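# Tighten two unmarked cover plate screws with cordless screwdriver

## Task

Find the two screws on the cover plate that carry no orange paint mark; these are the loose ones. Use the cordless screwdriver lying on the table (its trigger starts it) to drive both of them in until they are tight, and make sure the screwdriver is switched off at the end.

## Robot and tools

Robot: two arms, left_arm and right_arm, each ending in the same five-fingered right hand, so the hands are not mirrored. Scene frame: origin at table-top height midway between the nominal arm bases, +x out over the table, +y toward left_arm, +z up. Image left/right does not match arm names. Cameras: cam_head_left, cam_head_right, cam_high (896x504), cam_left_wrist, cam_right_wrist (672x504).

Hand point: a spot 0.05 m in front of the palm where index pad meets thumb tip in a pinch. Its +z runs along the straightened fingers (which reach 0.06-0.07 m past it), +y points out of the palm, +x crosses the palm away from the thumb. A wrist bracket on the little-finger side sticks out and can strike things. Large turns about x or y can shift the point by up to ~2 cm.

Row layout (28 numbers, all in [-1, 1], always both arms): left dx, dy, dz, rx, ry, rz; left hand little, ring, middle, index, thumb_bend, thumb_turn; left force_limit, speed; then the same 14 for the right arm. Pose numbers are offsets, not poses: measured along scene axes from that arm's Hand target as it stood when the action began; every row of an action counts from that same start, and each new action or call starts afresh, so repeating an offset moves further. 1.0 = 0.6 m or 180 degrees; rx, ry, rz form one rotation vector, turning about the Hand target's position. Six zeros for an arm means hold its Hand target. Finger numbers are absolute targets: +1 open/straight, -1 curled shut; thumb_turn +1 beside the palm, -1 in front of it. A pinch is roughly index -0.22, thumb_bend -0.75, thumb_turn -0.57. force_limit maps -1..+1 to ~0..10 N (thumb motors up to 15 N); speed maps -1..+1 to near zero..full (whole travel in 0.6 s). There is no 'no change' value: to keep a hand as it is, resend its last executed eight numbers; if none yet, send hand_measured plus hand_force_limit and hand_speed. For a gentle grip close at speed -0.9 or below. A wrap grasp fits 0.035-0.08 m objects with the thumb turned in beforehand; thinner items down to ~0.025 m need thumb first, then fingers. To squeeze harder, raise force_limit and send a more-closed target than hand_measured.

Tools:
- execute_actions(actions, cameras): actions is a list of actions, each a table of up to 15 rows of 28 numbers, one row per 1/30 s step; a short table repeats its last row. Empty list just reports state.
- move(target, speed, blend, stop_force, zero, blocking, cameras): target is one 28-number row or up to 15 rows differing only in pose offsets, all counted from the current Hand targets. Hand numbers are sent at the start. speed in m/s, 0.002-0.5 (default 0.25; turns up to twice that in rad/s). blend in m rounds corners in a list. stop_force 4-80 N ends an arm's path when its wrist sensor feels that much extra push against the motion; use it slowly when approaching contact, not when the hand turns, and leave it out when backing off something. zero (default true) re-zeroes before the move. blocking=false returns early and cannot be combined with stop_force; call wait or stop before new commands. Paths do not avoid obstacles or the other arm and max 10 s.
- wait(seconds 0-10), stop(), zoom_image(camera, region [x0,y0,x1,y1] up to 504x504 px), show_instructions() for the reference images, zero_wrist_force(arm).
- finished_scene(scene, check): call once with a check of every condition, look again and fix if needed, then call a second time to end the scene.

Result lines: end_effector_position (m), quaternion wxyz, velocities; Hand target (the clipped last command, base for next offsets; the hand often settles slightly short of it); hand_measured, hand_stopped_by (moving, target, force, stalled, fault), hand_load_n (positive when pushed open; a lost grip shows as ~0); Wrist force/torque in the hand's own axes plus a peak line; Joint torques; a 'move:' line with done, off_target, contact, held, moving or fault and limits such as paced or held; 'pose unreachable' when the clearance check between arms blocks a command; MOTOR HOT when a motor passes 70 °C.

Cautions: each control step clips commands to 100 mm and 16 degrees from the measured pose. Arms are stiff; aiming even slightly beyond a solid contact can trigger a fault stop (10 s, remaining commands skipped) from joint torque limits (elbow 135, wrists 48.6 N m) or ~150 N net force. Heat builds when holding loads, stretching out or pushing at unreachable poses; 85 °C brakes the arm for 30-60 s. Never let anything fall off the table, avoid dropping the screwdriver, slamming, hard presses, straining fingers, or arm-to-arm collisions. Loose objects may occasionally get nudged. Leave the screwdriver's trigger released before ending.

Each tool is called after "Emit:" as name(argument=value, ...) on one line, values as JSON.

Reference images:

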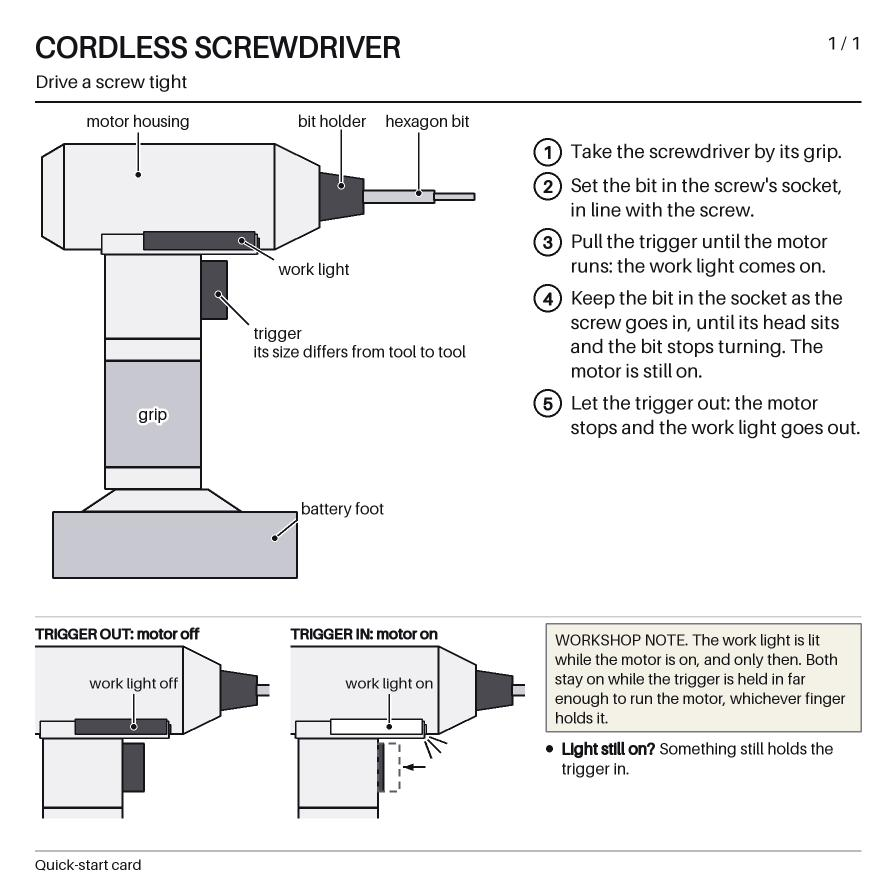

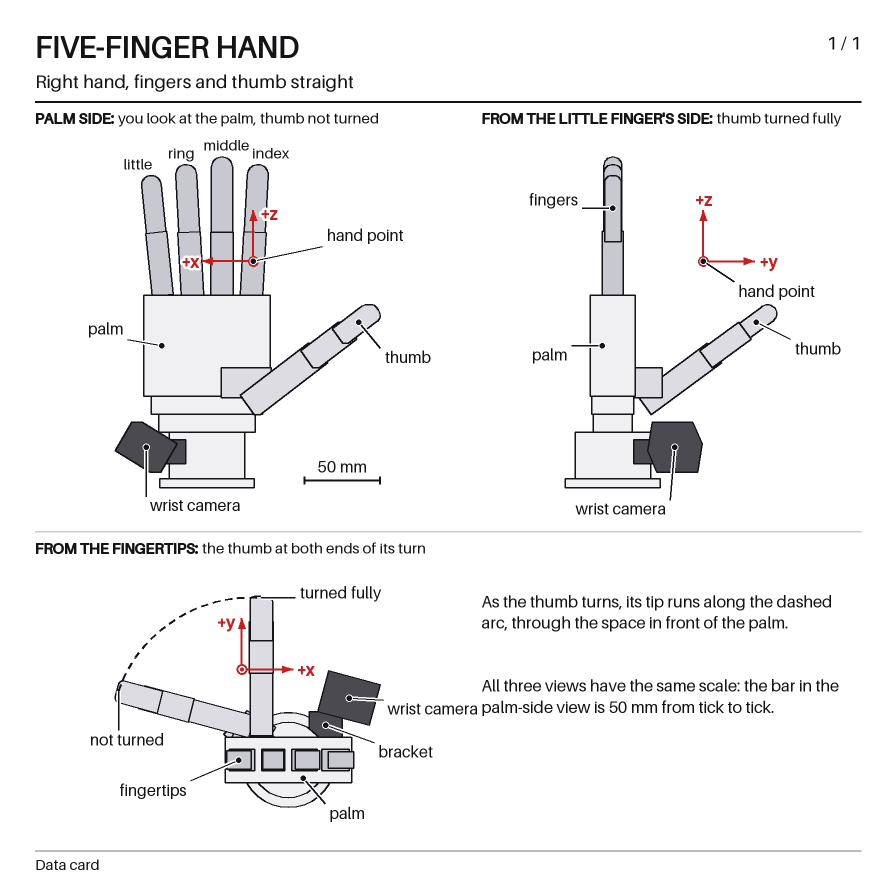

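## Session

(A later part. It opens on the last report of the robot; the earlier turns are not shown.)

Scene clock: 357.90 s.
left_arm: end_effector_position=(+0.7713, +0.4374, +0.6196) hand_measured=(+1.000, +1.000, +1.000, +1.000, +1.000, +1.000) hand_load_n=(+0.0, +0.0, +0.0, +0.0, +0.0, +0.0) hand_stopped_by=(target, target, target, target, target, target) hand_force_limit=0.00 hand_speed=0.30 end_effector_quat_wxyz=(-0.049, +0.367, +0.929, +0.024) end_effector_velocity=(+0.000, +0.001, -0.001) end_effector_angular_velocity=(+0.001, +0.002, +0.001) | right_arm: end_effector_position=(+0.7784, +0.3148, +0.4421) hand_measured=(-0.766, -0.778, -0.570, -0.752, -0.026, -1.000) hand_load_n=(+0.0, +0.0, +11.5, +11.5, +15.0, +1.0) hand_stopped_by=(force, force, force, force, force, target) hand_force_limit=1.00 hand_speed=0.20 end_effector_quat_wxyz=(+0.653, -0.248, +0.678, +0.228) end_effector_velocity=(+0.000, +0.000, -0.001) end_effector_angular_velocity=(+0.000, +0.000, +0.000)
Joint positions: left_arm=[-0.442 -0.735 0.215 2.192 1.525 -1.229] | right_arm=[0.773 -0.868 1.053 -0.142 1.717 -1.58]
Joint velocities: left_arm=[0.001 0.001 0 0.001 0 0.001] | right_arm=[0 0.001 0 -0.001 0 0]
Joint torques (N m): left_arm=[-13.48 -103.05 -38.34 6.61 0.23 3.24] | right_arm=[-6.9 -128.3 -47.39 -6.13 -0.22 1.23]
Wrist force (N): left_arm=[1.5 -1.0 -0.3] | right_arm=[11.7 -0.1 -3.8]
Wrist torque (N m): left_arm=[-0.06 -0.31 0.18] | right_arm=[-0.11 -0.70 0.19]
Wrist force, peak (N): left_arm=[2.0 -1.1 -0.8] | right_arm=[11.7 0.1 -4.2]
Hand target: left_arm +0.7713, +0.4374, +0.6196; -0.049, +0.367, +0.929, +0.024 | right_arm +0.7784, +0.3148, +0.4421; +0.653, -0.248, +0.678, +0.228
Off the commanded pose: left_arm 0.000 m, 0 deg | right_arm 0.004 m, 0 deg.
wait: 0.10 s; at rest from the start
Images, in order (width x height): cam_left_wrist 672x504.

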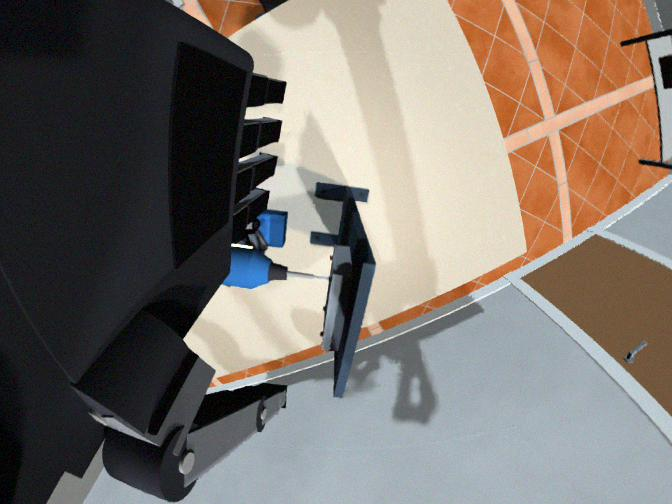

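Emit:
move(target=[[-0.1,0.1,-0.03,-0.09,-0.1,0,1,1,1,1,1,1,0,0.3,0,0,0,0,0,0,-1,-1,-0.97,-0.95,-0.97,-1,1,0.2],[-0.1595,0.109,-0.1125,-0.1894,-0.2032,0,1,1,1,1,1,1,0,0.3,0,0,0,0,0,0,-1,-1,-0.97,-0.95,-0.97,-1,1,0.2],[-0.0708,0.046,-0.1545,-0.1894,-0.2032,0,1,1,1,1,1,1,0,0.3,0,0,0,0,0,0,-1,-1,-0.97,-0.95,-0.97,-1,1,0.2]], blend=[0.03,0.02,0], speed=0.2, cameras=["cam_left_wrist"])

Emit:
zoom_image(camera="cam_left_wrist", region=[330, 234, 358, 262])

Scene clock: 361.03 s.
left_arm: end_effector_position=(+0.7288, +0.4650, +0.5276) hand_measured=(+1.000, +1.000, +1.000, +1.000, +1.000, +1.000) hand_load_n=(+0.0, +0.0, +0.0, +0.0, +0.0, +0.0) hand_stopped_by=(target, target, target, target, target, target) hand_force_limit=0.00 hand_speed=0.30 end_effector_quat_wxyz=(+0.348, +0.338, +0.864, -0.132) end_effector_velocity=(+0.000, +0.000, +0.000) end_effector_angular_velocity=(+0.000, +0.000, -0.001) | right_arm: end_effector_position=(+0.7784, +0.3148, +0.4421) hand_measured=(-0.766, -0.778, -0.570, -0.752, -0.026, -1.000) hand_load_n=(+0.0, +0.0, +11.5, +12.0, +15.0, +1.5) hand_stopped_by=(force, force, force, force, force, target) hand_force_limit=1.00 hand_speed=0.20 end_effector_quat_wxyz=(+0.653, -0.248, +0.678, +0.228) end_effector_velocity=(+0.000, +0.000, +0.000) end_effector_angular_velocity=(-0.001, +0.001, +0.000)
Joint positions: left_arm=[-0.314 -1.349 1.352 0.859 1.88 -1.22] | right_arm=[0.773 -0.868 1.053 -0.142 1.717 -1.58]
Joint velocities: left_arm=[0 0 0 0 0 0] | right_arm=[0 0 0 0.001 0 0]
Joint torques (N m): left_arm=[1.16 -47.34 -30.23 4.82 2.48 3.21] | right_arm=[-7.4 -128.11 -52.44 -3.24 -0.21 1.34]
Wrist force (N): left_arm=[0.1 0.1 -0.5] | right_arm=[11.4 0.3 -4.1]
Wrist torque (N m): left_arm=[0.03 0.01 0.02] | right_arm=[-0.01 -0.66 0.19]
Wrist force, peak (N): left_arm=[0.6 -0.1 -2.0] | right_arm=[11.7 0.0 -4.3]
Hand target: left_arm +0.7288, +0.4650, +0.5275; +0.348, +0.338, +0.864, -0.132 | right_arm +0.7784, +0.3148, +0.4421; +0.653, -0.248, +0.678, +0.228
Off the commanded pose: left_arm 0.001 m, 0 deg | right_arm 0.000 m, 0 deg.
move: done
Images, in order (width x height): cam_left_wrist 672x504.

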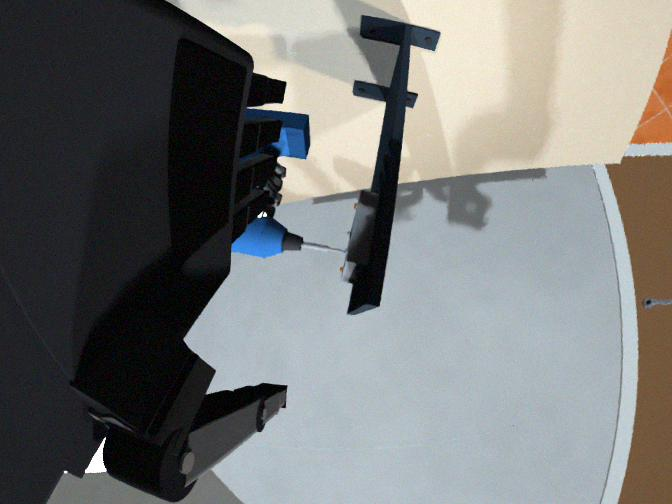

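Scaled by 18.000 from the camera's 672x504 image, which has a finer 960x720 frame.

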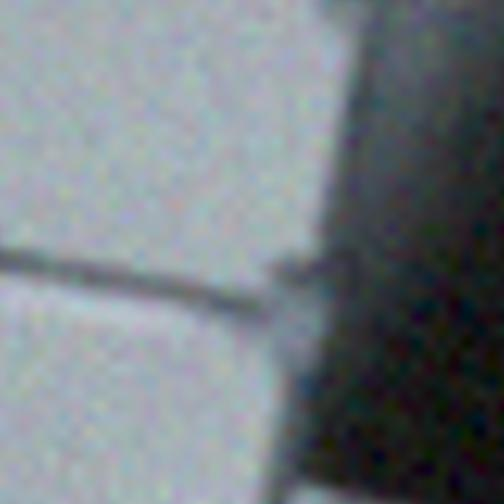

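Emit:
move(target=[[0,0,0,0,0,0,1,1,1,1,1,1,0,0.3,-0.000136,-0.00153,-0.00033,0,0,0,-1,-1,-0.97,-0.95,-0.97,-1,1,0.2],[0,0,0,0,0,0,1,1,1,1,1,1,0,0.3,0.004384,0.00506,-0.00033,0,0,0,-1,-1,-0.97,-0.95,-0.97,-1,1,0.2]], speed=[0.01,0.003], stop_force=4, zero=false, cameras=[])

Scene clock: 362.43 s.
left_arm: end_effector_position=(+0.7288, +0.4650, +0.5275) hand_measured=(+1.000, +1.000, +1.000, +1.000, +1.000, +1.000) hand_load_n=(+0.5, +0.0, +0.0, +0.0, +0.0, +0.0) hand_stopped_by=(target, target, target, target, target, target) hand_force_limit=0.00 hand_speed=0.30 end_effector_quat_wxyz=(+0.348, +0.338, +0.864, -0.132) end_effector_velocity=(+0.000, +0.001, +0.000) end_effector_angular_velocity=(+0.000, +0.000, +0.001) | right_arm: end_effector_position=(+0.7789, +0.3145, +0.4420) hand_measured=(-0.766, -0.778, -0.570, -0.752, -0.026, -1.000) hand_load_n=(+0.0, +0.0, +11.5, +12.0, +15.0, +1.5) hand_stopped_by=(force, force, force, force, force, target) hand_force_limit=1.00 hand_speed=0.20 end_effector_quat_wxyz=(+0.653, -0.248, +0.678, +0.228) end_effector_velocity=(+0.000, +0.000, +0.001) end_effector_angular_velocity=(+0.001, -0.001, +0.000)
Joint positions: left_arm=[-0.314 -1.349 1.352 0.859 1.88 -1.22] | right_arm=[0.772 -0.868 1.053 -0.142 1.716 -1.58]
Joint velocities: left_arm=[0.001 0 0 0 -0.001 0] | right_arm=[0 -0.001 0 -0.001 0 0]
Joint torques (N m): left_arm=[10.12 -35.73 -31.32 4.62 2.56 3.87] | right_arm=[0.24 -127.27 -45.54 -6.76 -0.83 0.23]
Wrist force (N): left_arm=[-0.3 0.2 -1.0] | right_arm=[11.3 0.1 -4.5]
Wrist torque (N m): left_arm=[0.08 0.08 0.00] | right_arm=[-0.03 -0.68 0.19]
Wrist force, peak (N): left_arm=[-0.2 -0.4 -1.2] | right_arm=[11.6 -0.6 -8.0]
Hand target: left_arm +0.7288, +0.4650, +0.5275; +0.348, +0.338, +0.864, -0.132 | right_arm +0.7788, +0.3145, +0.4420; +0.653, -0.248, +0.678, +0.228
Off the commanded pose: left_arm 0.000 m, 0 deg | right_arm 0.004 m, 0 deg.
move: contact (right_arm); path passed 1 of 2 targets
No camera images: "cameras" was empty.

Emit:
zoom_image(camera="cam_left_wrist", region=[330, 194, 380, 244])

Emit:
zoom_image(camera="cam_left_wrist", region=[325, 240, 375, 290])

Scaled by 10.080 from the camera's 672x504 image, which has a finer 960x720 frame.

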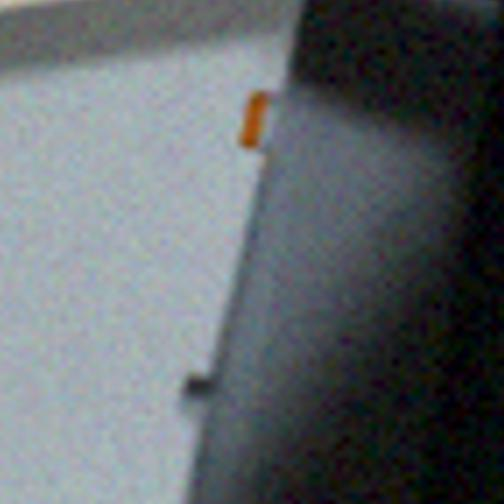

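Scaled by 10.080 from the camera's 672x504 image, which has a finer 960x720 frame.

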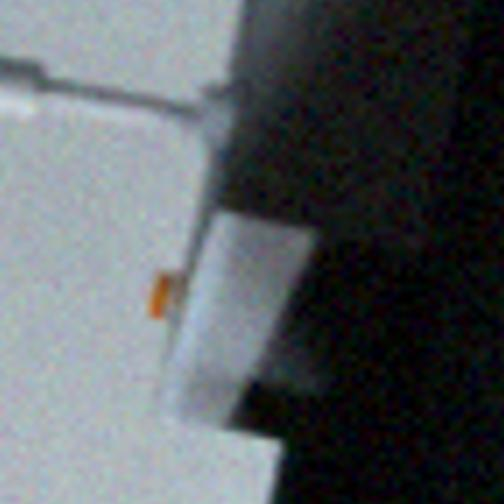

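Emit:
move(target=[[-0.0887,0.063,0.042,0,0,0,1,1,1,1,1,1,0,0.3,0,0,0,0,0,0,-1,-1,-0.97,-0.95,-0.97,-1,1,0.2],[-0.0287,0.053,0.132,0.09,0.1,0,1,1,1,1,1,1,0,0.3,0,0,0,0,0,0,-1,-1,-0.97,-0.95,-0.97,-1,1,0.2],[0.0708,-0.046,0.1545,0.1894,0.2032,0,1,1,1,1,1,1,0,0.3,0,0,0,0,0,0,-1,-1,-0.97,-0.95,-0.97,-1,1,0.2]], blend=[0.02,0.03,0], speed=0.2, cameras=["cam_left_wrist"])

Emit:
zoom_image(camera="cam_left_wrist", region=[314, 264, 342, 292])

Emit:
zoom_image(camera="cam_left_wrist", region=[314, 320, 342, 348])

Emit:
zoom_image(camera="cam_left_wrist", region=[318, 246, 346, 274])

Scene clock: 366.17 s.
left_arm: end_effector_position=(+0.7713, +0.4373, +0.6195) hand_measured=(+1.000, +1.000, +1.000, +1.000, +1.000, +1.000) hand_load_n=(+0.0, +0.0, +0.0, +0.0, +0.0, +0.0) hand_stopped_by=(target, target, target, target, target, target) hand_force_limit=0.00 hand_speed=0.30 end_effector_quat_wxyz=(-0.049, +0.367, +0.929, +0.025) end_effector_velocity=(+0.000, +0.000, +0.000) end_effector_angular_velocity=(-0.001, +0.001, -0.001) | right_arm: end_effector_position=(+0.7788, +0.3145, +0.4420) hand_measured=(-0.766, -0.778, -0.570, -0.752, -0.026, -1.000) hand_load_n=(+0.0, +0.0, +11.5, +11.5, +15.0, +1.5) hand_stopped_by=(force, force, force, force, force, target) hand_force_limit=1.00 hand_speed=0.20 end_effector_quat_wxyz=(+0.653, -0.248, +0.678, +0.228) end_effector_velocity=(+0.000, +0.000, +0.000) end_effector_angular_velocity=(+0.000, -0.001, +0.000)
Joint positions: left_arm=[-0.443 -0.736 0.217 2.19 1.524 -1.23] | right_arm=[0.772 -0.868 1.053 -0.142 1.716 -1.58]
Joint velocities: left_arm=[0 0 0 0.001 0.001 0.001] | right_arm=[0 0 0 -0.001 0 0]
Joint torques (N m): left_arm=[-2.47 -98.23 -25.59 1.2 -1.29 4.22] | right_arm=[-0.06 -127.72 -52.88 -3.23 -1.16 0.2]
Wrist force (N): left_arm=[1.0 -1.0 -0.6] | right_arm=[11.2 -0.3 -4.3]
Wrist torque (N m): left_arm=[-0.04 -0.23 0.15] | right_arm=[-0.07 -0.66 0.18]
Wrist force, peak (N): left_arm=[0.3 -0.8 -2.1] | right_arm=[11.8 0.2 -4.6]
Hand target: left_arm +0.7712, +0.4374, +0.6196; -0.049, +0.367, +0.929, +0.025 | right_arm +0.7788, +0.3145, +0.4420; +0.653, -0.248, +0.678, +0.228
Off the commanded pose: left_arm 0.001 m, 0 deg | right_arm 0.000 m, 0 deg.
move: done
Images, in order (width x height): cam_left_wrist 672x504.

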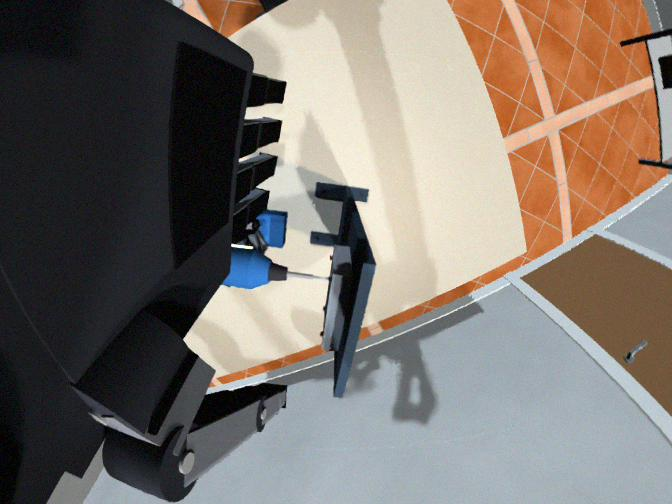

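Scaled by 18.000 from the camera's 672x504 image, which has a finer 960x720 frame.

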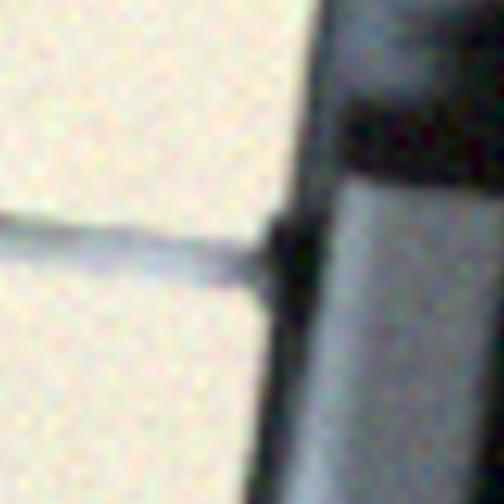

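Scaled by 18.000 from the camera's 672x504 image, which has a finer 960x720 frame.

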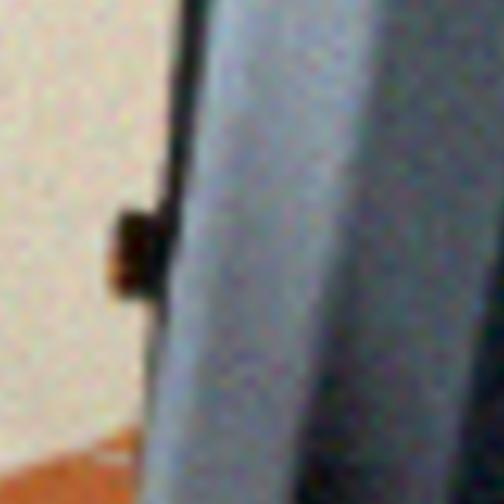

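Scaled by 18.000 from the camera's 672x504 image, which has a finer 960x720 frame.

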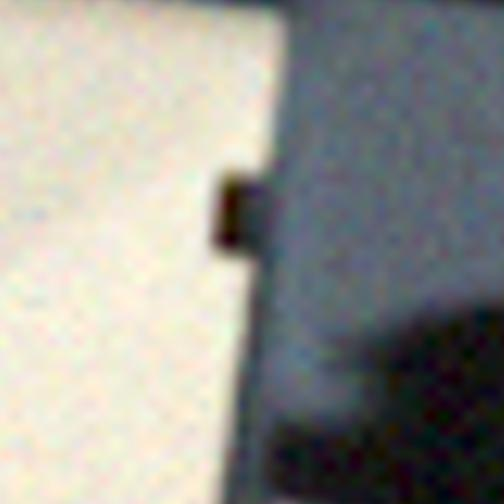

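Emit:
move(target=[[0,0,0,0,0,0,1,1,1,1,1,1,0,0.3,-0.00116,-0.00081,0,0,0,0,-1,-1,-0.97,-0.95,-0.97,-1,1,0.2],[0,0,0,0,0,0,1,1,1,1,1,1,0,0.3,0.00336,0.00578,0,0,0,0,-1,-1,-0.97,-0.95,-0.97,-1,1,0.2]], speed=[0.01,0.003], stop_force=4, zero=false, cameras=[])

Emit:
move(target=[[0,0,0,0,0,0,1,1,1,1,1,1,0,0.3,-0.00075,-0.0011,0.0006,0,0,0,-1,-1,-0.97,-0.95,-0.97,-1,1,0.2],[0,0,0,0,0,0,1,1,1,1,1,1,0,0.3,0.00377,0.00549,0.0006,0,0,0,-1,-1,-0.97,-0.95,-0.97,-1,1,0.2]], speed=[0.01,0.003], stop_force=4, zero=false, cameras=[])

Scene clock: 370.87 s.
left_arm: end_effector_position=(+0.7712, +0.4374, +0.6196) hand_measured=(+1.000, +1.000, +1.000, +1.000, +1.000, +1.000) hand_load_n=(+0.0, +0.0, +0.0, +0.0, +0.0, +0.0) hand_stopped_by=(target, target, target, target, target, target) hand_force_limit=0.00 hand_speed=0.30 end_effector_quat_wxyz=(-0.049, +0.367, +0.929, +0.025) end_effector_velocity=(+0.000, +0.000, +0.000) end_effector_angular_velocity=(+0.000, +0.000, -0.001) | right_arm: end_effector_position=(+0.7786, +0.3147, +0.4421) hand_measured=(-0.766, -0.778, -0.570, -0.752, -0.026, -1.000) hand_load_n=(+0.0, +0.0, +11.5, +12.0, +14.5, +1.5) hand_stopped_by=(force, force, force, force, force, target) hand_force_limit=1.00 hand_speed=0.20 end_effector_quat_wxyz=(+0.653, -0.248, +0.678, +0.228) end_effector_velocity=(+0.000, +0.000, -0.001) end_effector_angular_velocity=(+0.001, +0.000, +0.000)
Joint positions: left_arm=[-0.443 -0.737 0.217 2.19 1.524 -1.23] | right_arm=[0.772 -0.868 1.053 -0.142 1.716 -1.58]
Joint velocities: left_arm=[0 0 0 0 0 0.001] | right_arm=[0 0.001 0 -0.002 0 0]
Joint torques (N m): left_arm=[-10.56 -104.93 -21.7 0.74 -2.03 3.54] | right_arm=[1.17 -127.77 -45.66 -6.86 0.45 0.73]
Wrist force (N): left_arm=[1.6 -0.9 -0.7] | right_arm=[11.4 0.2 -4.4]
Wrist torque (N m): left_arm=[-0.02 -0.32 0.19] | right_arm=[-0.01 -0.72 0.21]
Wrist force, peak (N): left_arm=[1.8 -1.4 -1.0] | right_arm=[11.4 -0.6 -8.1]
Hand target: left_arm +0.7712, +0.4374, +0.6196; -0.049, +0.367, +0.929, +0.025 | right_arm +0.7786, +0.3147, +0.4421; +0.653, -0.248, +0.678, +0.228
Off the commanded pose: left_arm 0.000 m, 0 deg | right_arm 0.004 m, 0 deg.
move: contact (right_arm); path passed 1 of 2 targets
No camera images: "cameras" was empty.

Scene clock: 371.97 s.
left_arm: end_effector_position=(+0.7712, +0.4374, +0.6196) hand_measured=(+1.000, +1.000, +1.000, +1.000, +1.000, +1.000) hand_load_n=(+0.0, +0.0, +0.0, +0.0, +0.0, +0.0) hand_stopped_by=(target, target, target, target, target, target) hand_force_limit=0.00 hand_speed=0.30 end_effector_quat_wxyz=(-0.049, +0.367, +0.929, +0.025) end_effector_velocity=(+0.000, -0.001, -0.001) end_effector_angular_velocity=(+0.000, +0.000, +0.000) | right_arm: end_effector_position=(+0.7786, +0.3147, +0.4425) hand_measured=(-0.766, -0.778, -0.570, -0.752, -0.026, -1.000) hand_load_n=(+0.0, +0.0, +11.5, +12.0, +15.0, +1.5) hand_stopped_by=(force, force, force, force, force, target) hand_force_limit=1.00 hand_speed=0.20 end_effector_quat_wxyz=(+0.653, -0.248, +0.678, +0.228) end_effector_velocity=(+0.000, +0.000, +0.001) end_effector_angular_velocity=(+0.000, +0.000, +0.000)
Joint positions: left_arm=[-0.443 -0.737 0.217 2.19 1.524 -1.23] | right_arm=[0.772 -0.868 1.053 -0.142 1.716 -1.58]
Joint velocities: left_arm=[0 0.001 0 -0.001 0 0] | right_arm=[0 -0.001 0 0.001 0 0]
Joint torques (N m): left_arm=[-9.76 -103.9 -22.8 1.51 -2.29 3.13] | right_arm=[-8.04 -127.59 -45.52 -7.07 0.32 0.7]
Wrist force (N): left_arm=[1.6 -1.0 -0.5] | right_arm=[11.6 0.0 -4.3]
Wrist torque (N m): left_arm=[-0.06 -0.32 0.19] | right_arm=[-0.04 -0.75 0.22]
Wrist force, peak (N): left_arm=[1.6 -1.3 -1.0] | right_arm=[11.5 -1.2 -8.1]
Hand target: left_arm +0.7712, +0.4374, +0.6196; -0.049, +0.367, +0.929, +0.025 | right_arm +0.7786, +0.3147, +0.4425; +0.653, -0.248, +0.678, +0.228
Off the commanded pose: left_arm 0.000 m, 0 deg | right_arm 0.004 m, 0 deg.
move: contact (right_arm); path passed 1 of 2 targets
No camera images: "cameras" was empty.

Emit:
move(target=[0,0,0,0,0,0,1,1,1,1,1,1,0,0.3,-0.01132,-0.01648,0,0,0,0,-1,-1,-0.97,-0.95,-0.97,-1,1,0.2], speed=0.04, cameras=["cam_left_wrist"])

Emit:
zoom_image(camera="cam_left_wrist", region=[300, 258, 342, 300])

Scene clock: 373.07 s.
left_arm: end_effector_position=(+0.7712, +0.4374, +0.6196) hand_measured=(+1.000, +1.000, +1.000, +1.000, +1.000, +1.000) hand_load_n=(+0.0, +0.5, +0.0, +0.0, +0.0, -0.5) hand_stopped_by=(target, target, target, target, target, target) hand_force_limit=0.00 hand_speed=0.30 end_effector_quat_wxyz=(-0.049, +0.367, +0.929, +0.025) end_effector_velocity=(+0.000, +0.001, +0.000) end_effector_angular_velocity=(+0.000, +0.000, +0.001) | right_arm: end_effector_position=(+0.7718, +0.3047, +0.4426) hand_measured=(-0.766, -0.778, -0.570, -0.752, -0.026, -1.000) hand_load_n=(+0.0, +0.0, +11.5, +11.5, +15.0, +1.5) hand_stopped_by=(force, force, force, force, force, target) hand_force_limit=1.00 hand_speed=0.20 end_effector_quat_wxyz=(+0.654, -0.248, +0.678, +0.228) end_effector_velocity=(+0.001, +0.002, -0.002) end_effector_angular_velocity=(+0.000, +0.000, +0.000)
Joint positions: left_arm=[-0.443 -0.737 0.217 2.19 1.524 -1.23] | right_arm=[0.771 -0.891 1.091 -0.158 1.715 -1.58]
Joint velocities: left_arm=[0.001 0 0 0 -0.001 0] | right_arm=[0 0.005 -0.005 0.001 0 0]
Joint torques (N m): left_arm=[-14.65 -104.63 -24.66 1.77 -2.2 3.4] | right_arm=[-9.21 -103.51 -57.09 -2.37 -1.06 -0.85]
Wrist force (N): left_arm=[1.2 -0.6 -0.6] | right_arm=[11.1 0.7 0.3]
Wrist torque (N m): left_arm=[0.01 -0.26 0.17] | right_arm=[-0.08 -0.53 0.16]
Wrist force, peak (N): left_arm=[1.6 -1.3 -0.8] | right_arm=[11.7 0.2 -4.4]
Hand target: left_arm +0.7712, +0.4374, +0.6196; -0.049, +0.367, +0.929, +0.025 | right_arm +0.7718, +0.3048, +0.4425; +0.653, -0.248, +0.678, +0.228
Off the commanded pose: left_arm 0.000 m, 0 deg | right_arm 0.000 m, 0 deg.
move: done
Images, in order (width x height): cam_left_wrist 672x504.

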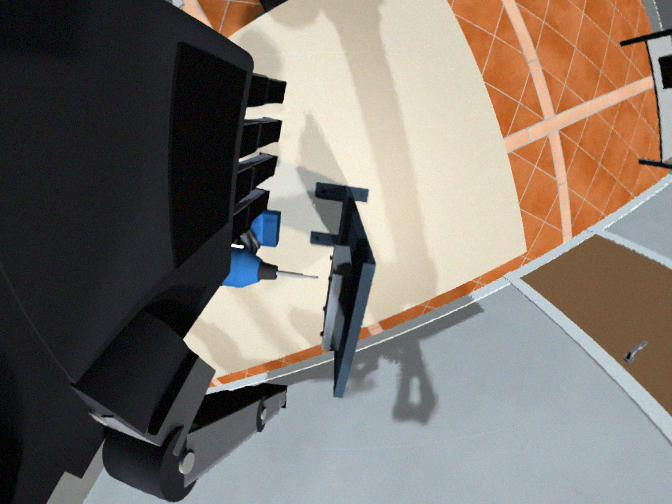

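Scaled by 12.000 from the camera's 672x504 image, which has a finer 960x720 frame.

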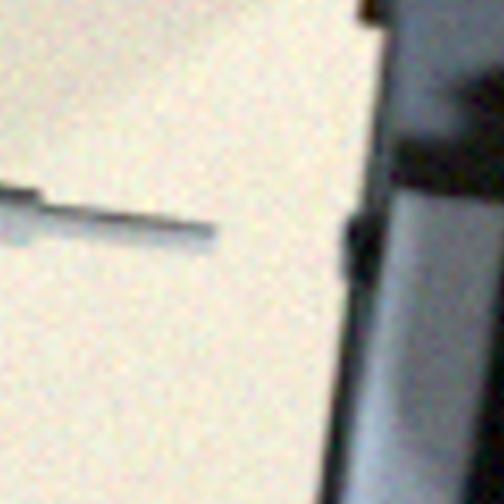

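Emit:
move(target=[[-0.1,0.1,-0.03,-0.09,-0.1,0,1,1,1,1,1,1,0,0.3,0,0,0,0,0,0,-1,-1,-0.97,-0.95,-0.97,-1,1,0.2],[-0.1595,0.109,-0.1125,-0.1894,-0.2032,0,1,1,1,1,1,1,0,0.3,0,0,0,0,0,0,-1,-1,-0.97,-0.95,-0.97,-1,1,0.2],[-0.0708,0.046,-0.1545,-0.1894,-0.2032,0,1,1,1,1,1,1,0,0.3,0,0,0,0,0,0,-1,-1,-0.97,-0.95,-0.97,-1,1,0.2]], blend=[0.03,0.02,0], speed=0.2, cameras=["cam_left_wrist"])

Emit:
zoom_image(camera="cam_left_wrist", region=[316, 226, 358, 268])

Scene clock: 376.40 s.
left_arm: end_effector_position=(+0.7288, +0.4650, +0.5276) hand_measured=(+1.000, +1.000, +1.000, +1.000, +1.000, +1.000) hand_load_n=(+0.0, +0.0, +0.0, +0.0, +0.0, +0.0) hand_stopped_by=(target, target, target, target, target, target) hand_force_limit=0.00 hand_speed=0.30 end_effector_quat_wxyz=(+0.348, +0.338, +0.864, -0.132) end_effector_velocity=(+0.000, +0.000, +0.000) end_effector_angular_velocity=(+0.000, -0.001, -0.001) | right_arm: end_effector_position=(+0.7718, +0.3048, +0.4425) hand_measured=(-0.766, -0.778, -0.570, -0.752, -0.026, -1.000) hand_load_n=(+0.0, +0.0, +11.5, +11.5, +15.0, +1.5) hand_stopped_by=(force, force, force, force, force, target) hand_force_limit=1.00 hand_speed=0.20 end_effector_quat_wxyz=(+0.653, -0.248, +0.678, +0.228) end_effector_velocity=(+0.000, +0.000, +0.001) end_effector_angular_velocity=(+0.000, +0.000, +0.000)
Joint positions: left_arm=[-0.315 -1.35 1.352 0.859 1.878 -1.22] | right_arm=[0.771 -0.891 1.09 -0.157 1.715 -1.58]
Joint velocities: left_arm=[0 0 0 0 0 0.002] | right_arm=[0 -0.001 0 0 0 0]
Joint torques (N m): left_arm=[3.31 -48.41 -31.15 4.76 2.03 4.12] | right_arm=[13.2 -107.32 -53.06 -3.29 1.16 -1.07]
Wrist force (N): left_arm=[0.0 -0.6 -1.1] | right_arm=[11.1 1.0 0.5]
Wrist torque (N m): left_arm=[-0.03 0.04 -0.01] | right_arm=[-0.05 -0.55 0.17]
Wrist force, peak (N): left_arm=[1.7 -1.4 -0.8] | right_arm=[11.6 0.7 0.5]
Hand target: left_arm +0.7288, +0.4650, +0.5275; +0.348, +0.338, +0.864, -0.132 | right_arm +0.7718, +0.3048, +0.4425; +0.653, -0.248, +0.678, +0.228
Off the commanded pose: left_arm 0.001 m, 0 deg | right_arm 0.000 m, 0 deg.
move: done
Images, in order (width x height): cam_left_wrist 672x504.

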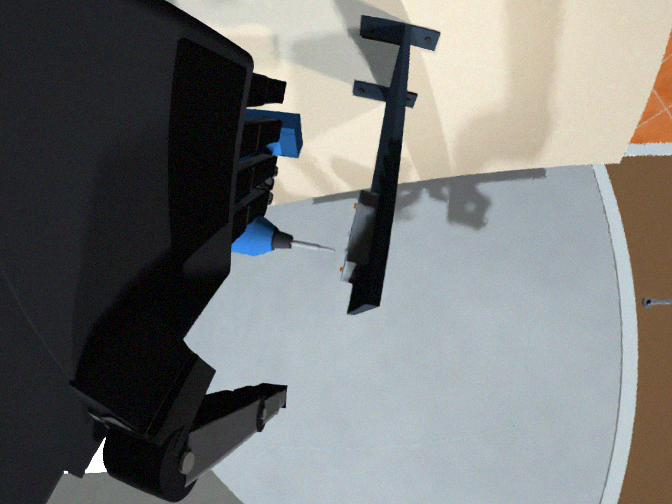

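Scaled by 12.000 from the camera's 672x504 image, which has a finer 960x720 frame.

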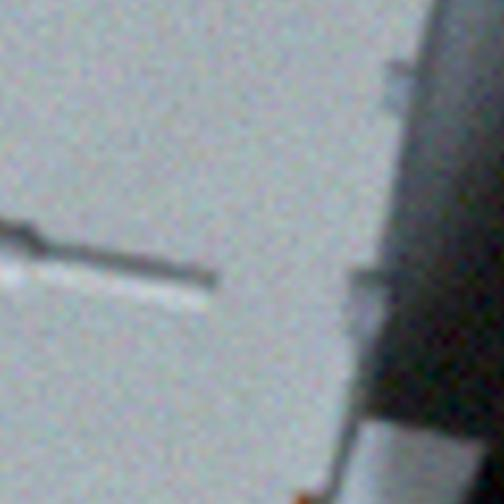

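Emit:
zoom_image(camera="cam_left_wrist", region=[340, 244, 354, 258])

Emit:
zoom_image(camera="cam_left_wrist", region=[343, 226, 357, 240])

Scaled by 36.000 from the camera's 672x504 image, which has a finer 960x720 frame.

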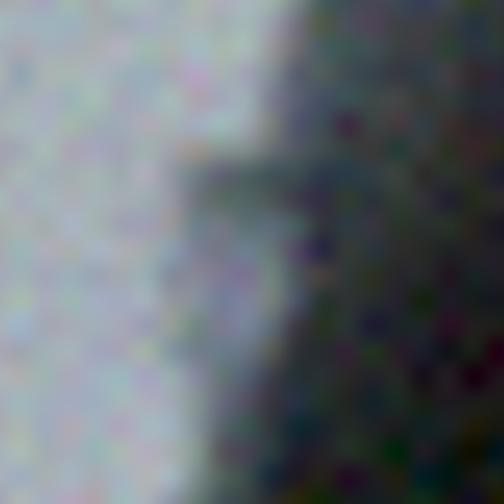

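Scaled by 36.000 from the camera's 672x504 image, which has a finer 960x720 frame.

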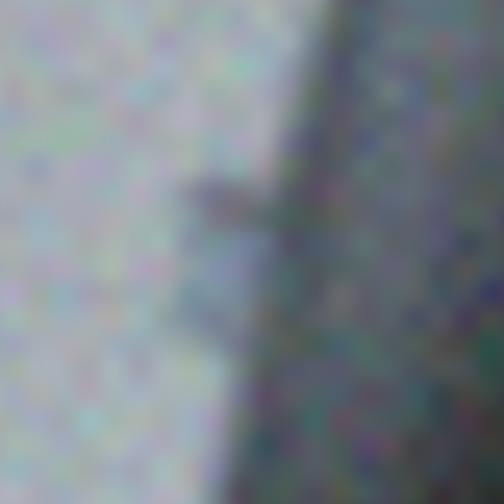

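Emit:
move(target=[[0,0,0,0,0,0,1,1,1,1,1,1,0,0.3,0.01058,0.01417,-0.0015,0,0,0,-1,-1,-0.97,-0.95,-0.97,-1,1,0.2],[0,0,0,0,0,0,1,1,1,1,1,1,0,0.3,0.01577,0.02172,-0.0015,0,0,0,-1,-1,-0.97,-0.95,-0.97,-1,1,0.2]], speed=[0.03,0.004], stop_force=4, zero=false, cameras=["cam_left_wrist"])

Emit:
zoom_image(camera="cam_left_wrist", region=[330, 238, 354, 262])

Scene clock: 381.70 s.
left_arm: end_effector_position=(+0.7288, +0.4650, +0.5275) hand_measured=(+1.000, +1.000, +1.000, +1.000, +1.000, +1.000) hand_load_n=(+0.0, +0.0, +0.0, +0.0, +0.0, +0.0) hand_stopped_by=(target, target, target, target, target, target) hand_force_limit=0.00 hand_speed=0.30 end_effector_quat_wxyz=(+0.348, +0.338, +0.864, -0.132) end_effector_velocity=(+0.000, +0.000, +0.000) end_effector_angular_velocity=(+0.000, +0.000, +0.000) | right_arm: end_effector_position=(+0.7791, +0.3147, +0.4416) hand_measured=(-0.766, -0.778, -0.570, -0.752, -0.026, -1.000) hand_load_n=(+0.0, +0.0, +11.5, +12.0, +15.0, +1.5) hand_stopped_by=(force, force, force, force, force, target) hand_force_limit=1.00 hand_speed=0.20 end_effector_quat_wxyz=(+0.653, -0.248, +0.678, +0.228) end_effector_velocity=(+0.000, +0.000, -0.001) end_effector_angular_velocity=(-0.001, +0.001, +0.000)
Joint positions: left_arm=[-0.315 -1.35 1.352 0.859 1.878 -1.22] | right_arm=[0.772 -0.868 1.053 -0.143 1.716 -1.58]
Joint velocities: left_arm=[0 0 0 -0.001 0.001 0] | right_arm=[0 0 0 0.001 0 0]
Joint torques (N m): left_arm=[4.83 -36.37 -36.89 2.1 1.22 4.21] | right_arm=[3.35 -131.08 -47.58 -6.88 -0.35 0.9]
Wrist force (N): left_arm=[-0.2 -0.3 -0.7] | right_arm=[12.4 1.7 -2.0]
Wrist torque (N m): left_arm=[0.00 0.05 -0.01] | right_arm=[-0.14 -0.49 0.13]
Wrist force, peak (N): left_arm=[-0.1 -0.5 -1.2] | right_arm=[14.9 -0.8 -9.7]
Hand target: left_arm +0.7288, +0.4650, +0.5275; +0.348, +0.338, +0.864, -0.132 | right_arm +0.7791, +0.3147, +0.4416; +0.653, -0.248, +0.678, +0.228
Off the commanded pose: left_arm 0.000 m, 0 deg | right_arm 0.004 m, 0 deg.
move: contact (right_arm); path passed 1 of 2 targets
Images, in order (width x height): cam_left_wrist 672x504.

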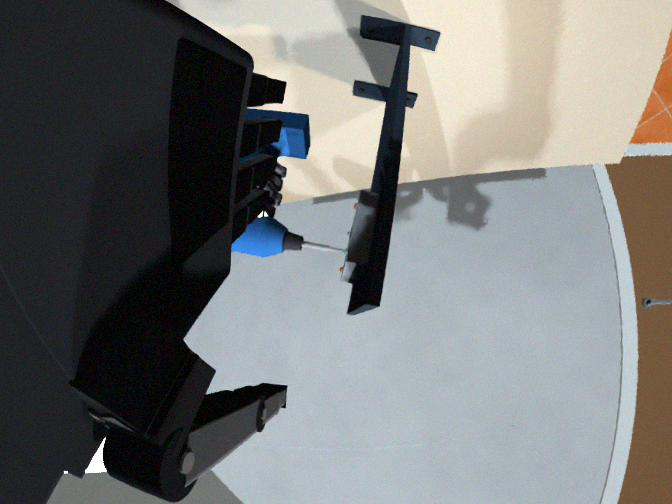

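Scaled by 21.000 from the camera's 672x504 image, which has a finer 960x720 frame.

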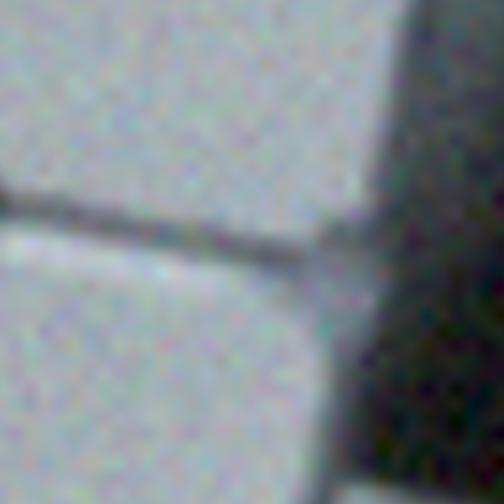

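Emit:
move(target=[0,0,0,0,0,0,1,1,1,1,1,1,0,0.3,0.001886,0.002746,0,0,0,0,-1,-1,-0.97,-0.95,-0.97,-1,1,0.2], speed=0.004, stop_force=7, cameras=[])

Scene clock: 382.60 s.
left_arm: end_effector_position=(+0.7288, +0.4650, +0.5275) hand_measured=(+1.000, +1.000, +1.000, +1.000, +1.000, +1.000) hand_load_n=(+0.0, +0.0, +0.0, +0.0, +0.0, +0.0) hand_stopped_by=(target, target, target, target, target, target) hand_force_limit=0.00 hand_speed=0.30 end_effector_quat_wxyz=(+0.348, +0.338, +0.864, -0.132) end_effector_velocity=(+0.000, -0.001, +0.000) end_effector_angular_velocity=(+0.000, +0.000, -0.001) | right_arm: end_effector_position=(+0.7791, +0.3147, +0.4416) hand_measured=(-0.766, -0.778, -0.570, -0.752, -0.026, -1.000) hand_load_n=(+0.0, +0.0, +11.0, +11.5, +15.0, +1.5) hand_stopped_by=(force, force, force, force, force, target) hand_force_limit=1.00 hand_speed=0.20 end_effector_quat_wxyz=(+0.653, -0.248, +0.678, +0.228) end_effector_velocity=(+0.000, +0.000, -0.001) end_effector_angular_velocity=(-0.001, +0.001, +0.000)
Joint positions: left_arm=[-0.315 -1.35 1.352 0.859 1.878 -1.22] | right_arm=[0.772 -0.867 1.053 -0.143 1.716 -1.58]
Joint velocities: left_arm=[-0.001 0 0 0.001 0 0.001] | right_arm=[0 0 0 0.001 0 0]
Joint torques (N m): left_arm=[6.61 -38.42 -40.85 1.95 0.99 3.43] | right_arm=[4.24 -127.36 -50.25 -6.87 0.23 0.84]
Wrist force (N): left_arm=[-0.1 -0.2 -0.9] | right_arm=[13.9 -0.1 -8.1]
Wrist torque (N m): left_arm=[0.01 0.05 0.00] | right_arm=[-0.01 -0.66 0.21]
Wrist force, peak (N): left_arm=[0.1 -0.1 -1.2] | right_arm=[15.1 -2.3 -15.6]
Hand target: left_arm +0.7288, +0.4650, +0.5275; +0.348, +0.338, +0.864, -0.132 | right_arm +0.7791, +0.3147, +0.4416; +0.653, -0.248, +0.678, +0.228
Off the commanded pose: left_arm 0.000 m, 0 deg | right_arm 0.002 m, 0 deg.
move: contact (right_arm)
No camera images: "cameras" was empty.

Emit:
move(target=[[0,0,0,0,0,0,1,1,1,1,1,1,0,0.3,-0.00075,-0.0011,-0.0005,0,0,0,-1,-1,-0.97,-0.95,-0.97,-1,1,0.2],[0,0,0,0,0,0,1,1,1,1,1,1,0,0.3,0.00377,0.00549,-0.0005,0,0,0,-1,-1,-0.97,-0.95,-0.97,-1,1,0.2]], speed=[0.01,0.003], stop_force=4, zero=false, cameras=["cam_left_wrist"])

Emit:
zoom_image(camera="cam_left_wrist", region=[316, 226, 358, 268])

Scene clock: 384.03 s.
left_arm: end_effector_position=(+0.7288, +0.4650, +0.5275) hand_measured=(+1.000, +1.000, +1.000, +1.000, +1.000, +1.000) hand_load_n=(+0.0, +0.0, +0.0, +0.0, +0.0, +0.0) hand_stopped_by=(target, target, target, target, target, target) hand_force_limit=0.00 hand_speed=0.30 end_effector_quat_wxyz=(+0.348, +0.338, +0.864, -0.132) end_effector_velocity=(+0.000, +0.000, +0.000) end_effector_angular_velocity=(+0.001, +0.000, -0.001) | right_arm: end_effector_position=(+0.7791, +0.3148, +0.4414) hand_measured=(-0.766, -0.778, -0.570, -0.752, -0.026, -1.000) hand_load_n=(+0.0, +0.0, +11.5, +12.0, +15.0, +1.5) hand_stopped_by=(force, force, force, force, force, target) hand_force_limit=1.00 hand_speed=0.20 end_effector_quat_wxyz=(+0.654, -0.248, +0.678, +0.228) end_effector_velocity=(+0.000, +0.000, +0.000) end_effector_angular_velocity=(+0.000, +0.000, +0.000)
Joint positions: left_arm=[-0.315 -1.35 1.352 0.859 1.878 -1.22] | right_arm=[0.772 -0.867 1.053 -0.143 1.716 -1.58]
Joint velocities: left_arm=[0 0 0 0 0 0.001] | right_arm=[0 0 0 0 0 0]
Joint torques (N m): left_arm=[7.09 -34.52 -43.32 0.86 0.64 4.12] | right_arm=[-3.62 -127.77 -47.7 -6.52 -0.64 0.57]
Wrist force (N): left_arm=[-0.2 0.0 -0.5] | right_arm=[12.2 0.1 -7.7]
Wrist torque (N m): left_arm=[0.02 0.05 0.00] | right_arm=[-0.03 -0.69 0.18]
Wrist force, peak (N): left_arm=[-0.2 -0.3 -1.3] | right_arm=[13.9 -2.5 -14.5]
Hand target: left_arm +0.7288, +0.4650, +0.5275; +0.348, +0.338, +0.864, -0.132 | right_arm +0.7791, +0.3148, +0.4414; +0.654, -0.248, +0.678, +0.228
Off the commanded pose: left_arm 0.000 m, 0 deg | right_arm 0.004 m, 0 deg.
move: contact (right_arm); path passed 1 of 2 targets
Images, in order (width x height): cam_left_wrist 672x504.

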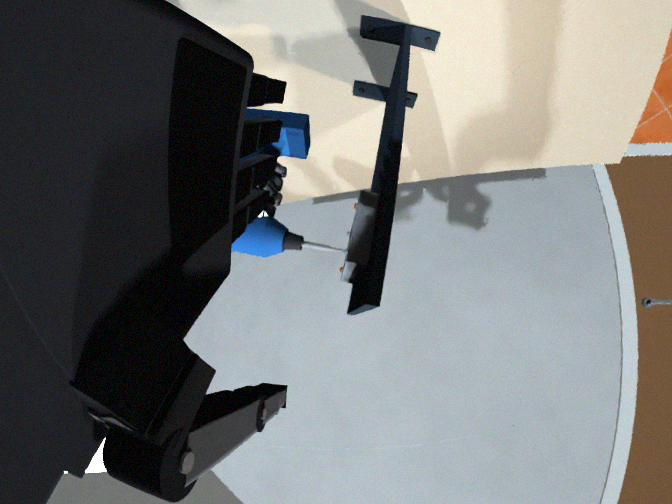

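Scaled by 12.000 from the camera's 672x504 image, which has a finer 960x720 frame.

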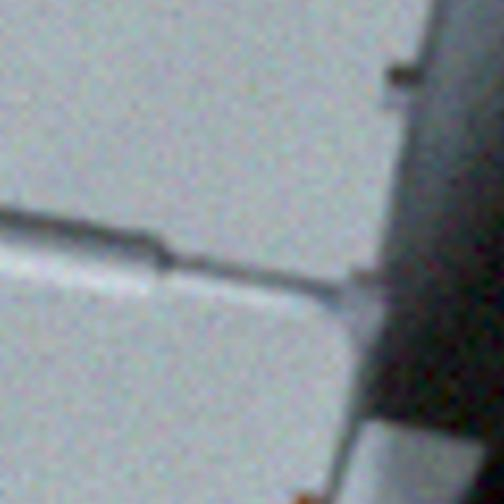

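Emit:
move(target=[[0,0,0,0,0,0,1,1,1,1,1,1,0,0.3,-0.00043,-0.0015,0.0001,0,0,0,-1,-1,-0.97,-0.95,-0.97,-1,1,0.2],[0,0,0,0,0,0,1,1,1,1,1,1,0,0.3,0.00418,0.0052,0.0001,0,0,0,-1,-1,-0.97,-0.95,-0.97,-1,1,0.2]], speed=[0.01,0.003], stop_force=4, zero=false, cameras=[])

Emit:
move(target=[[0,0,0,0,0,0,1,1,1,1,1,1,0,0.3,-0.00043,-0.0015,0.0001,0,0,0,-1,-1,-0.97,-0.95,-0.97,-1,1,0.2],[0,0,0,0,0,0,1,1,1,1,1,1,0,0.3,0.00418,0.0052,0.0001,0,0,0,-1,-1,-0.97,-0.95,-0.97,-1,1,0.2]], speed=[0.01,0.003], stop_force=4, zero=false, cameras=[])

Scene clock: 385.73 s.
left_arm: end_effector_position=(+0.7288, +0.4650, +0.5275) hand_measured=(+1.000, +1.000, +1.000, +1.000, +1.000, +1.000) hand_load_n=(+0.0, -0.5, +0.0, +0.0, -0.5, +0.0) hand_stopped_by=(target, target, target, target, target, target) hand_force_limit=0.00 hand_speed=0.30 end_effector_quat_wxyz=(+0.348, +0.338, +0.864, -0.132) end_effector_velocity=(+0.000, +0.000, +0.000) end_effector_angular_velocity=(+0.000, -0.001, -0.001) | right_arm: end_effector_position=(+0.7795, +0.3146, +0.4415) hand_measured=(-0.766, -0.778, -0.570, -0.752, -0.026, -1.000) hand_load_n=(+0.0, +0.0, +11.0, +12.0, +15.0, +1.5) hand_stopped_by=(force, force, force, force, force, target) hand_force_limit=1.00 hand_speed=0.20 end_effector_quat_wxyz=(+0.654, -0.248, +0.678, +0.228) end_effector_velocity=(+0.000, +0.000, -0.001) end_effector_angular_velocity=(+0.000, +0.000, +0.000)
Joint positions: left_arm=[-0.315 -1.35 1.352 0.859 1.878 -1.22] | right_arm=[0.772 -0.867 1.053 -0.143 1.715 -1.58]
Joint velocities: left_arm=[-0.001 0 0 0 0 0] | right_arm=[0 0.001 0 -0.001 0 0]
Joint torques (N m): left_arm=[7.17 -34.76 -46.5 -0.46 0.31 4.04] | right_arm=[-2.9 -126.35 -48.55 -6.76 -0.53 -0.16]
Wrist force (N): left_arm=[-0.1 -0.1 -1.0] | right_arm=[13.2 0.5 -8.3]
Wrist torque (N m): left_arm=[0.05 0.06 0.00] | right_arm=[-0.12 -0.66 0.15]
Wrist force, peak (N): left_arm=[-0.5 -0.3 -1.2] | right_arm=[15.3 -2.4 -18.1]
Hand target: left_arm +0.7288, +0.4650, +0.5275; +0.348, +0.338, +0.864, -0.132 | right_arm +0.7795, +0.3146, +0.4415; +0.654, -0.248, +0.678, +0.228
Off the commanded pose: left_arm 0.000 m, 0 deg | right_arm 0.004 m, 0 deg.
move: contact (right_arm); path passed 1 of 2 targets
No camera images: "cameras" was empty.

Scene clock: 386.80 s.
left_arm: end_effector_position=(+0.7288, +0.4650, +0.5275) hand_measured=(+1.000, +1.000, +1.000, +1.000, +1.000, +1.000) hand_load_n=(+0.0, +0.0, +0.0, +0.0, +0.0, +0.0) hand_stopped_by=(target, target, target, target, target, target) hand_force_limit=0.00 hand_speed=0.30 end_effector_quat_wxyz=(+0.348, +0.338, +0.864, -0.132) end_effector_velocity=(+0.000, +0.000, +0.000) end_effector_angular_velocity=(-0.001, +0.000, +0.000) | right_arm: end_effector_position=(+0.7795, +0.3142, +0.4416) hand_measured=(-0.766, -0.778, -0.570, -0.752, -0.026, -1.000) hand_load_n=(+0.0, +0.0, +11.0, +12.0, +15.0, +1.0) hand_stopped_by=(force, force, force, force, force, target) hand_force_limit=1.00 hand_speed=0.20 end_effector_quat_wxyz=(+0.654, -0.248, +0.678, +0.228) end_effector_velocity=(+0.000, +0.000, +0.000) end_effector_angular_velocity=(+0.000, +0.000, +0.000)
Joint positions: left_arm=[-0.315 -1.35 1.352 0.859 1.878 -1.22] | right_arm=[0.771 -0.868 1.054 -0.144 1.715 -1.58]
Joint velocities: left_arm=[0 0 0 0 0 -0.001] | right_arm=[0 0 0 -0.001 0 0]
Joint torques (N m): left_arm=[8.06 -38.23 -47.55 -1.23 0.05 3.49] | right_arm=[-8.18 -126.89 -46.43 -6.98 0.17 -0.52]
Wrist force (N): left_arm=[0.0 0.1 -0.7] | right_arm=[11.3 -0.3 -7.4]
Wrist torque (N m): left_arm=[0.05 0.02 0.01] | right_arm=[-0.06 -0.81 0.20]
Wrist force, peak (N): left_arm=[-0.5 -0.4 -1.0] | right_arm=[11.8 -0.7 -12.0]
Hand target: left_arm +0.7288, +0.4650, +0.5275; +0.348, +0.338, +0.864, -0.132 | right_arm +0.7795, +0.3142, +0.4416; +0.654, -0.248, +0.678, +0.228
Off the commanded pose: left_arm 0.000 m, 0 deg | right_arm 0.004 m, 0 deg.
move: contact (right_arm); path passed 1 of 2 targets
No camera images: "cameras" was empty.

Emit:
move(target=[[-0.0887,0.063,0.042,0,0,0,1,1,1,1,1,1,0,0.3,0,0,0,0,0,0,-1,-1,-0.97,-0.95,-0.97,-1,1,0.2],[-0.0287,0.053,0.132,0.09,0.1,0,1,1,1,1,1,1,0,0.3,0,0,0,0,0,0,-1,-1,-0.97,-0.95,-0.97,-1,1,0.2],[0.0708,-0.046,0.1545,0.1894,0.2032,0,1,1,1,1,1,1,0,0.3,0,0,0,0,0,0,-1,-1,-0.97,-0.95,-0.97,-1,1,0.2]], blend=[0.02,0.03,0], speed=0.2, cameras=["cam_left_wrist"])

Emit:
zoom_image(camera="cam_left_wrist", region=[300, 258, 342, 300])

Scene clock: 390.17 s.
left_arm: end_effector_position=(+0.7712, +0.4373, +0.6195) hand_measured=(+1.000, +1.000, +1.000, +1.000, +1.000, +1.000) hand_load_n=(+0.0, +0.0, +0.0, +0.0, +0.0, +0.0) hand_stopped_by=(target, target, target, target, target, target) hand_force_limit=0.00 hand_speed=0.30 end_effector_quat_wxyz=(-0.049, +0.367, +0.929, +0.025) end_effector_velocity=(+0.000, +0.000, +0.000) end_effector_angular_velocity=(+0.000, +0.000, -0.001) | right_arm: end_effector_position=(+0.7795, +0.3142, +0.4416) hand_measured=(-0.766, -0.778, -0.570, -0.752, -0.026, -1.000) hand_load_n=(+0.0, +0.0, +11.5, +12.0, +15.0, +1.0) hand_stopped_by=(force, force, force, force, force, target) hand_force_limit=1.00 hand_speed=0.20 end_effector_quat_wxyz=(+0.654, -0.248, +0.678, +0.228) end_effector_velocity=(+0.000, +0.000, -0.001) end_effector_angular_velocity=(+0.000, +0.000, +0.000)
Joint positions: left_arm=[-0.443 -0.738 0.22 2.189 1.523 -1.23] | right_arm=[0.771 -0.868 1.054 -0.144 1.715 -1.58]
Joint velocities: left_arm=[0 0 0 0 0 0.001] | right_arm=[0 0.001 0 -0.001 0 0]
Joint torques (N m): left_arm=[-1.12 -97.66 -27.38 1.13 -0.86 3.4] | right_arm=[-7.95 -126.19 -51.57 -3.31 0.17 0.31]
Wrist force (N): left_arm=[1.6 -1.2 -0.9] | right_arm=[11.2 0.0 -6.9]
Wrist torque (N m): left_arm=[-0.05 -0.30 0.17] | right_arm=[-0.04 -0.77 0.19]
Wrist force, peak (N): left_arm=[1.2 -1.1 -1.9] | right_arm=[11.6 -0.2 -7.4]
Hand target: left_arm +0.7712, +0.4373, +0.6196; -0.049, +0.367, +0.929, +0.025 | right_arm +0.7795, +0.3142, +0.4416; +0.654, -0.248, +0.678, +0.228
Off the commanded pose: left_arm 0.001 m, 0 deg | right_arm 0.000 m, 0 deg.
move: done
Images, in order (width x height): cam_left_wrist 672x504.

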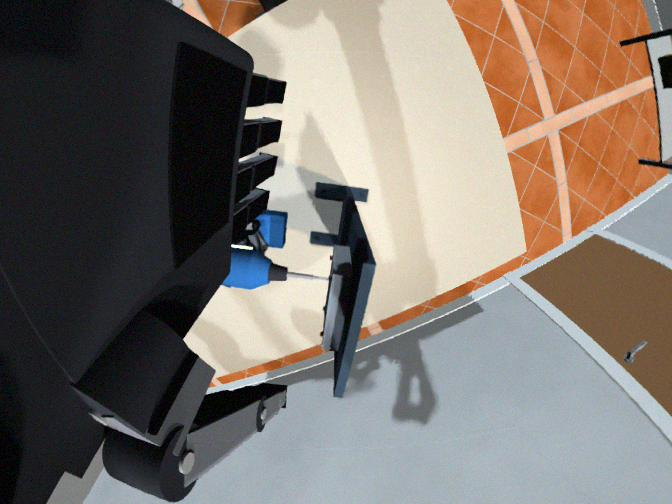

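Scaled by 12.000 from the camera's 672x504 image, which has a finer 960x720 frame.

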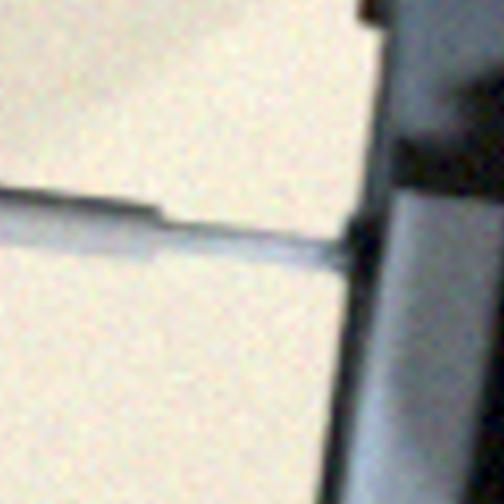

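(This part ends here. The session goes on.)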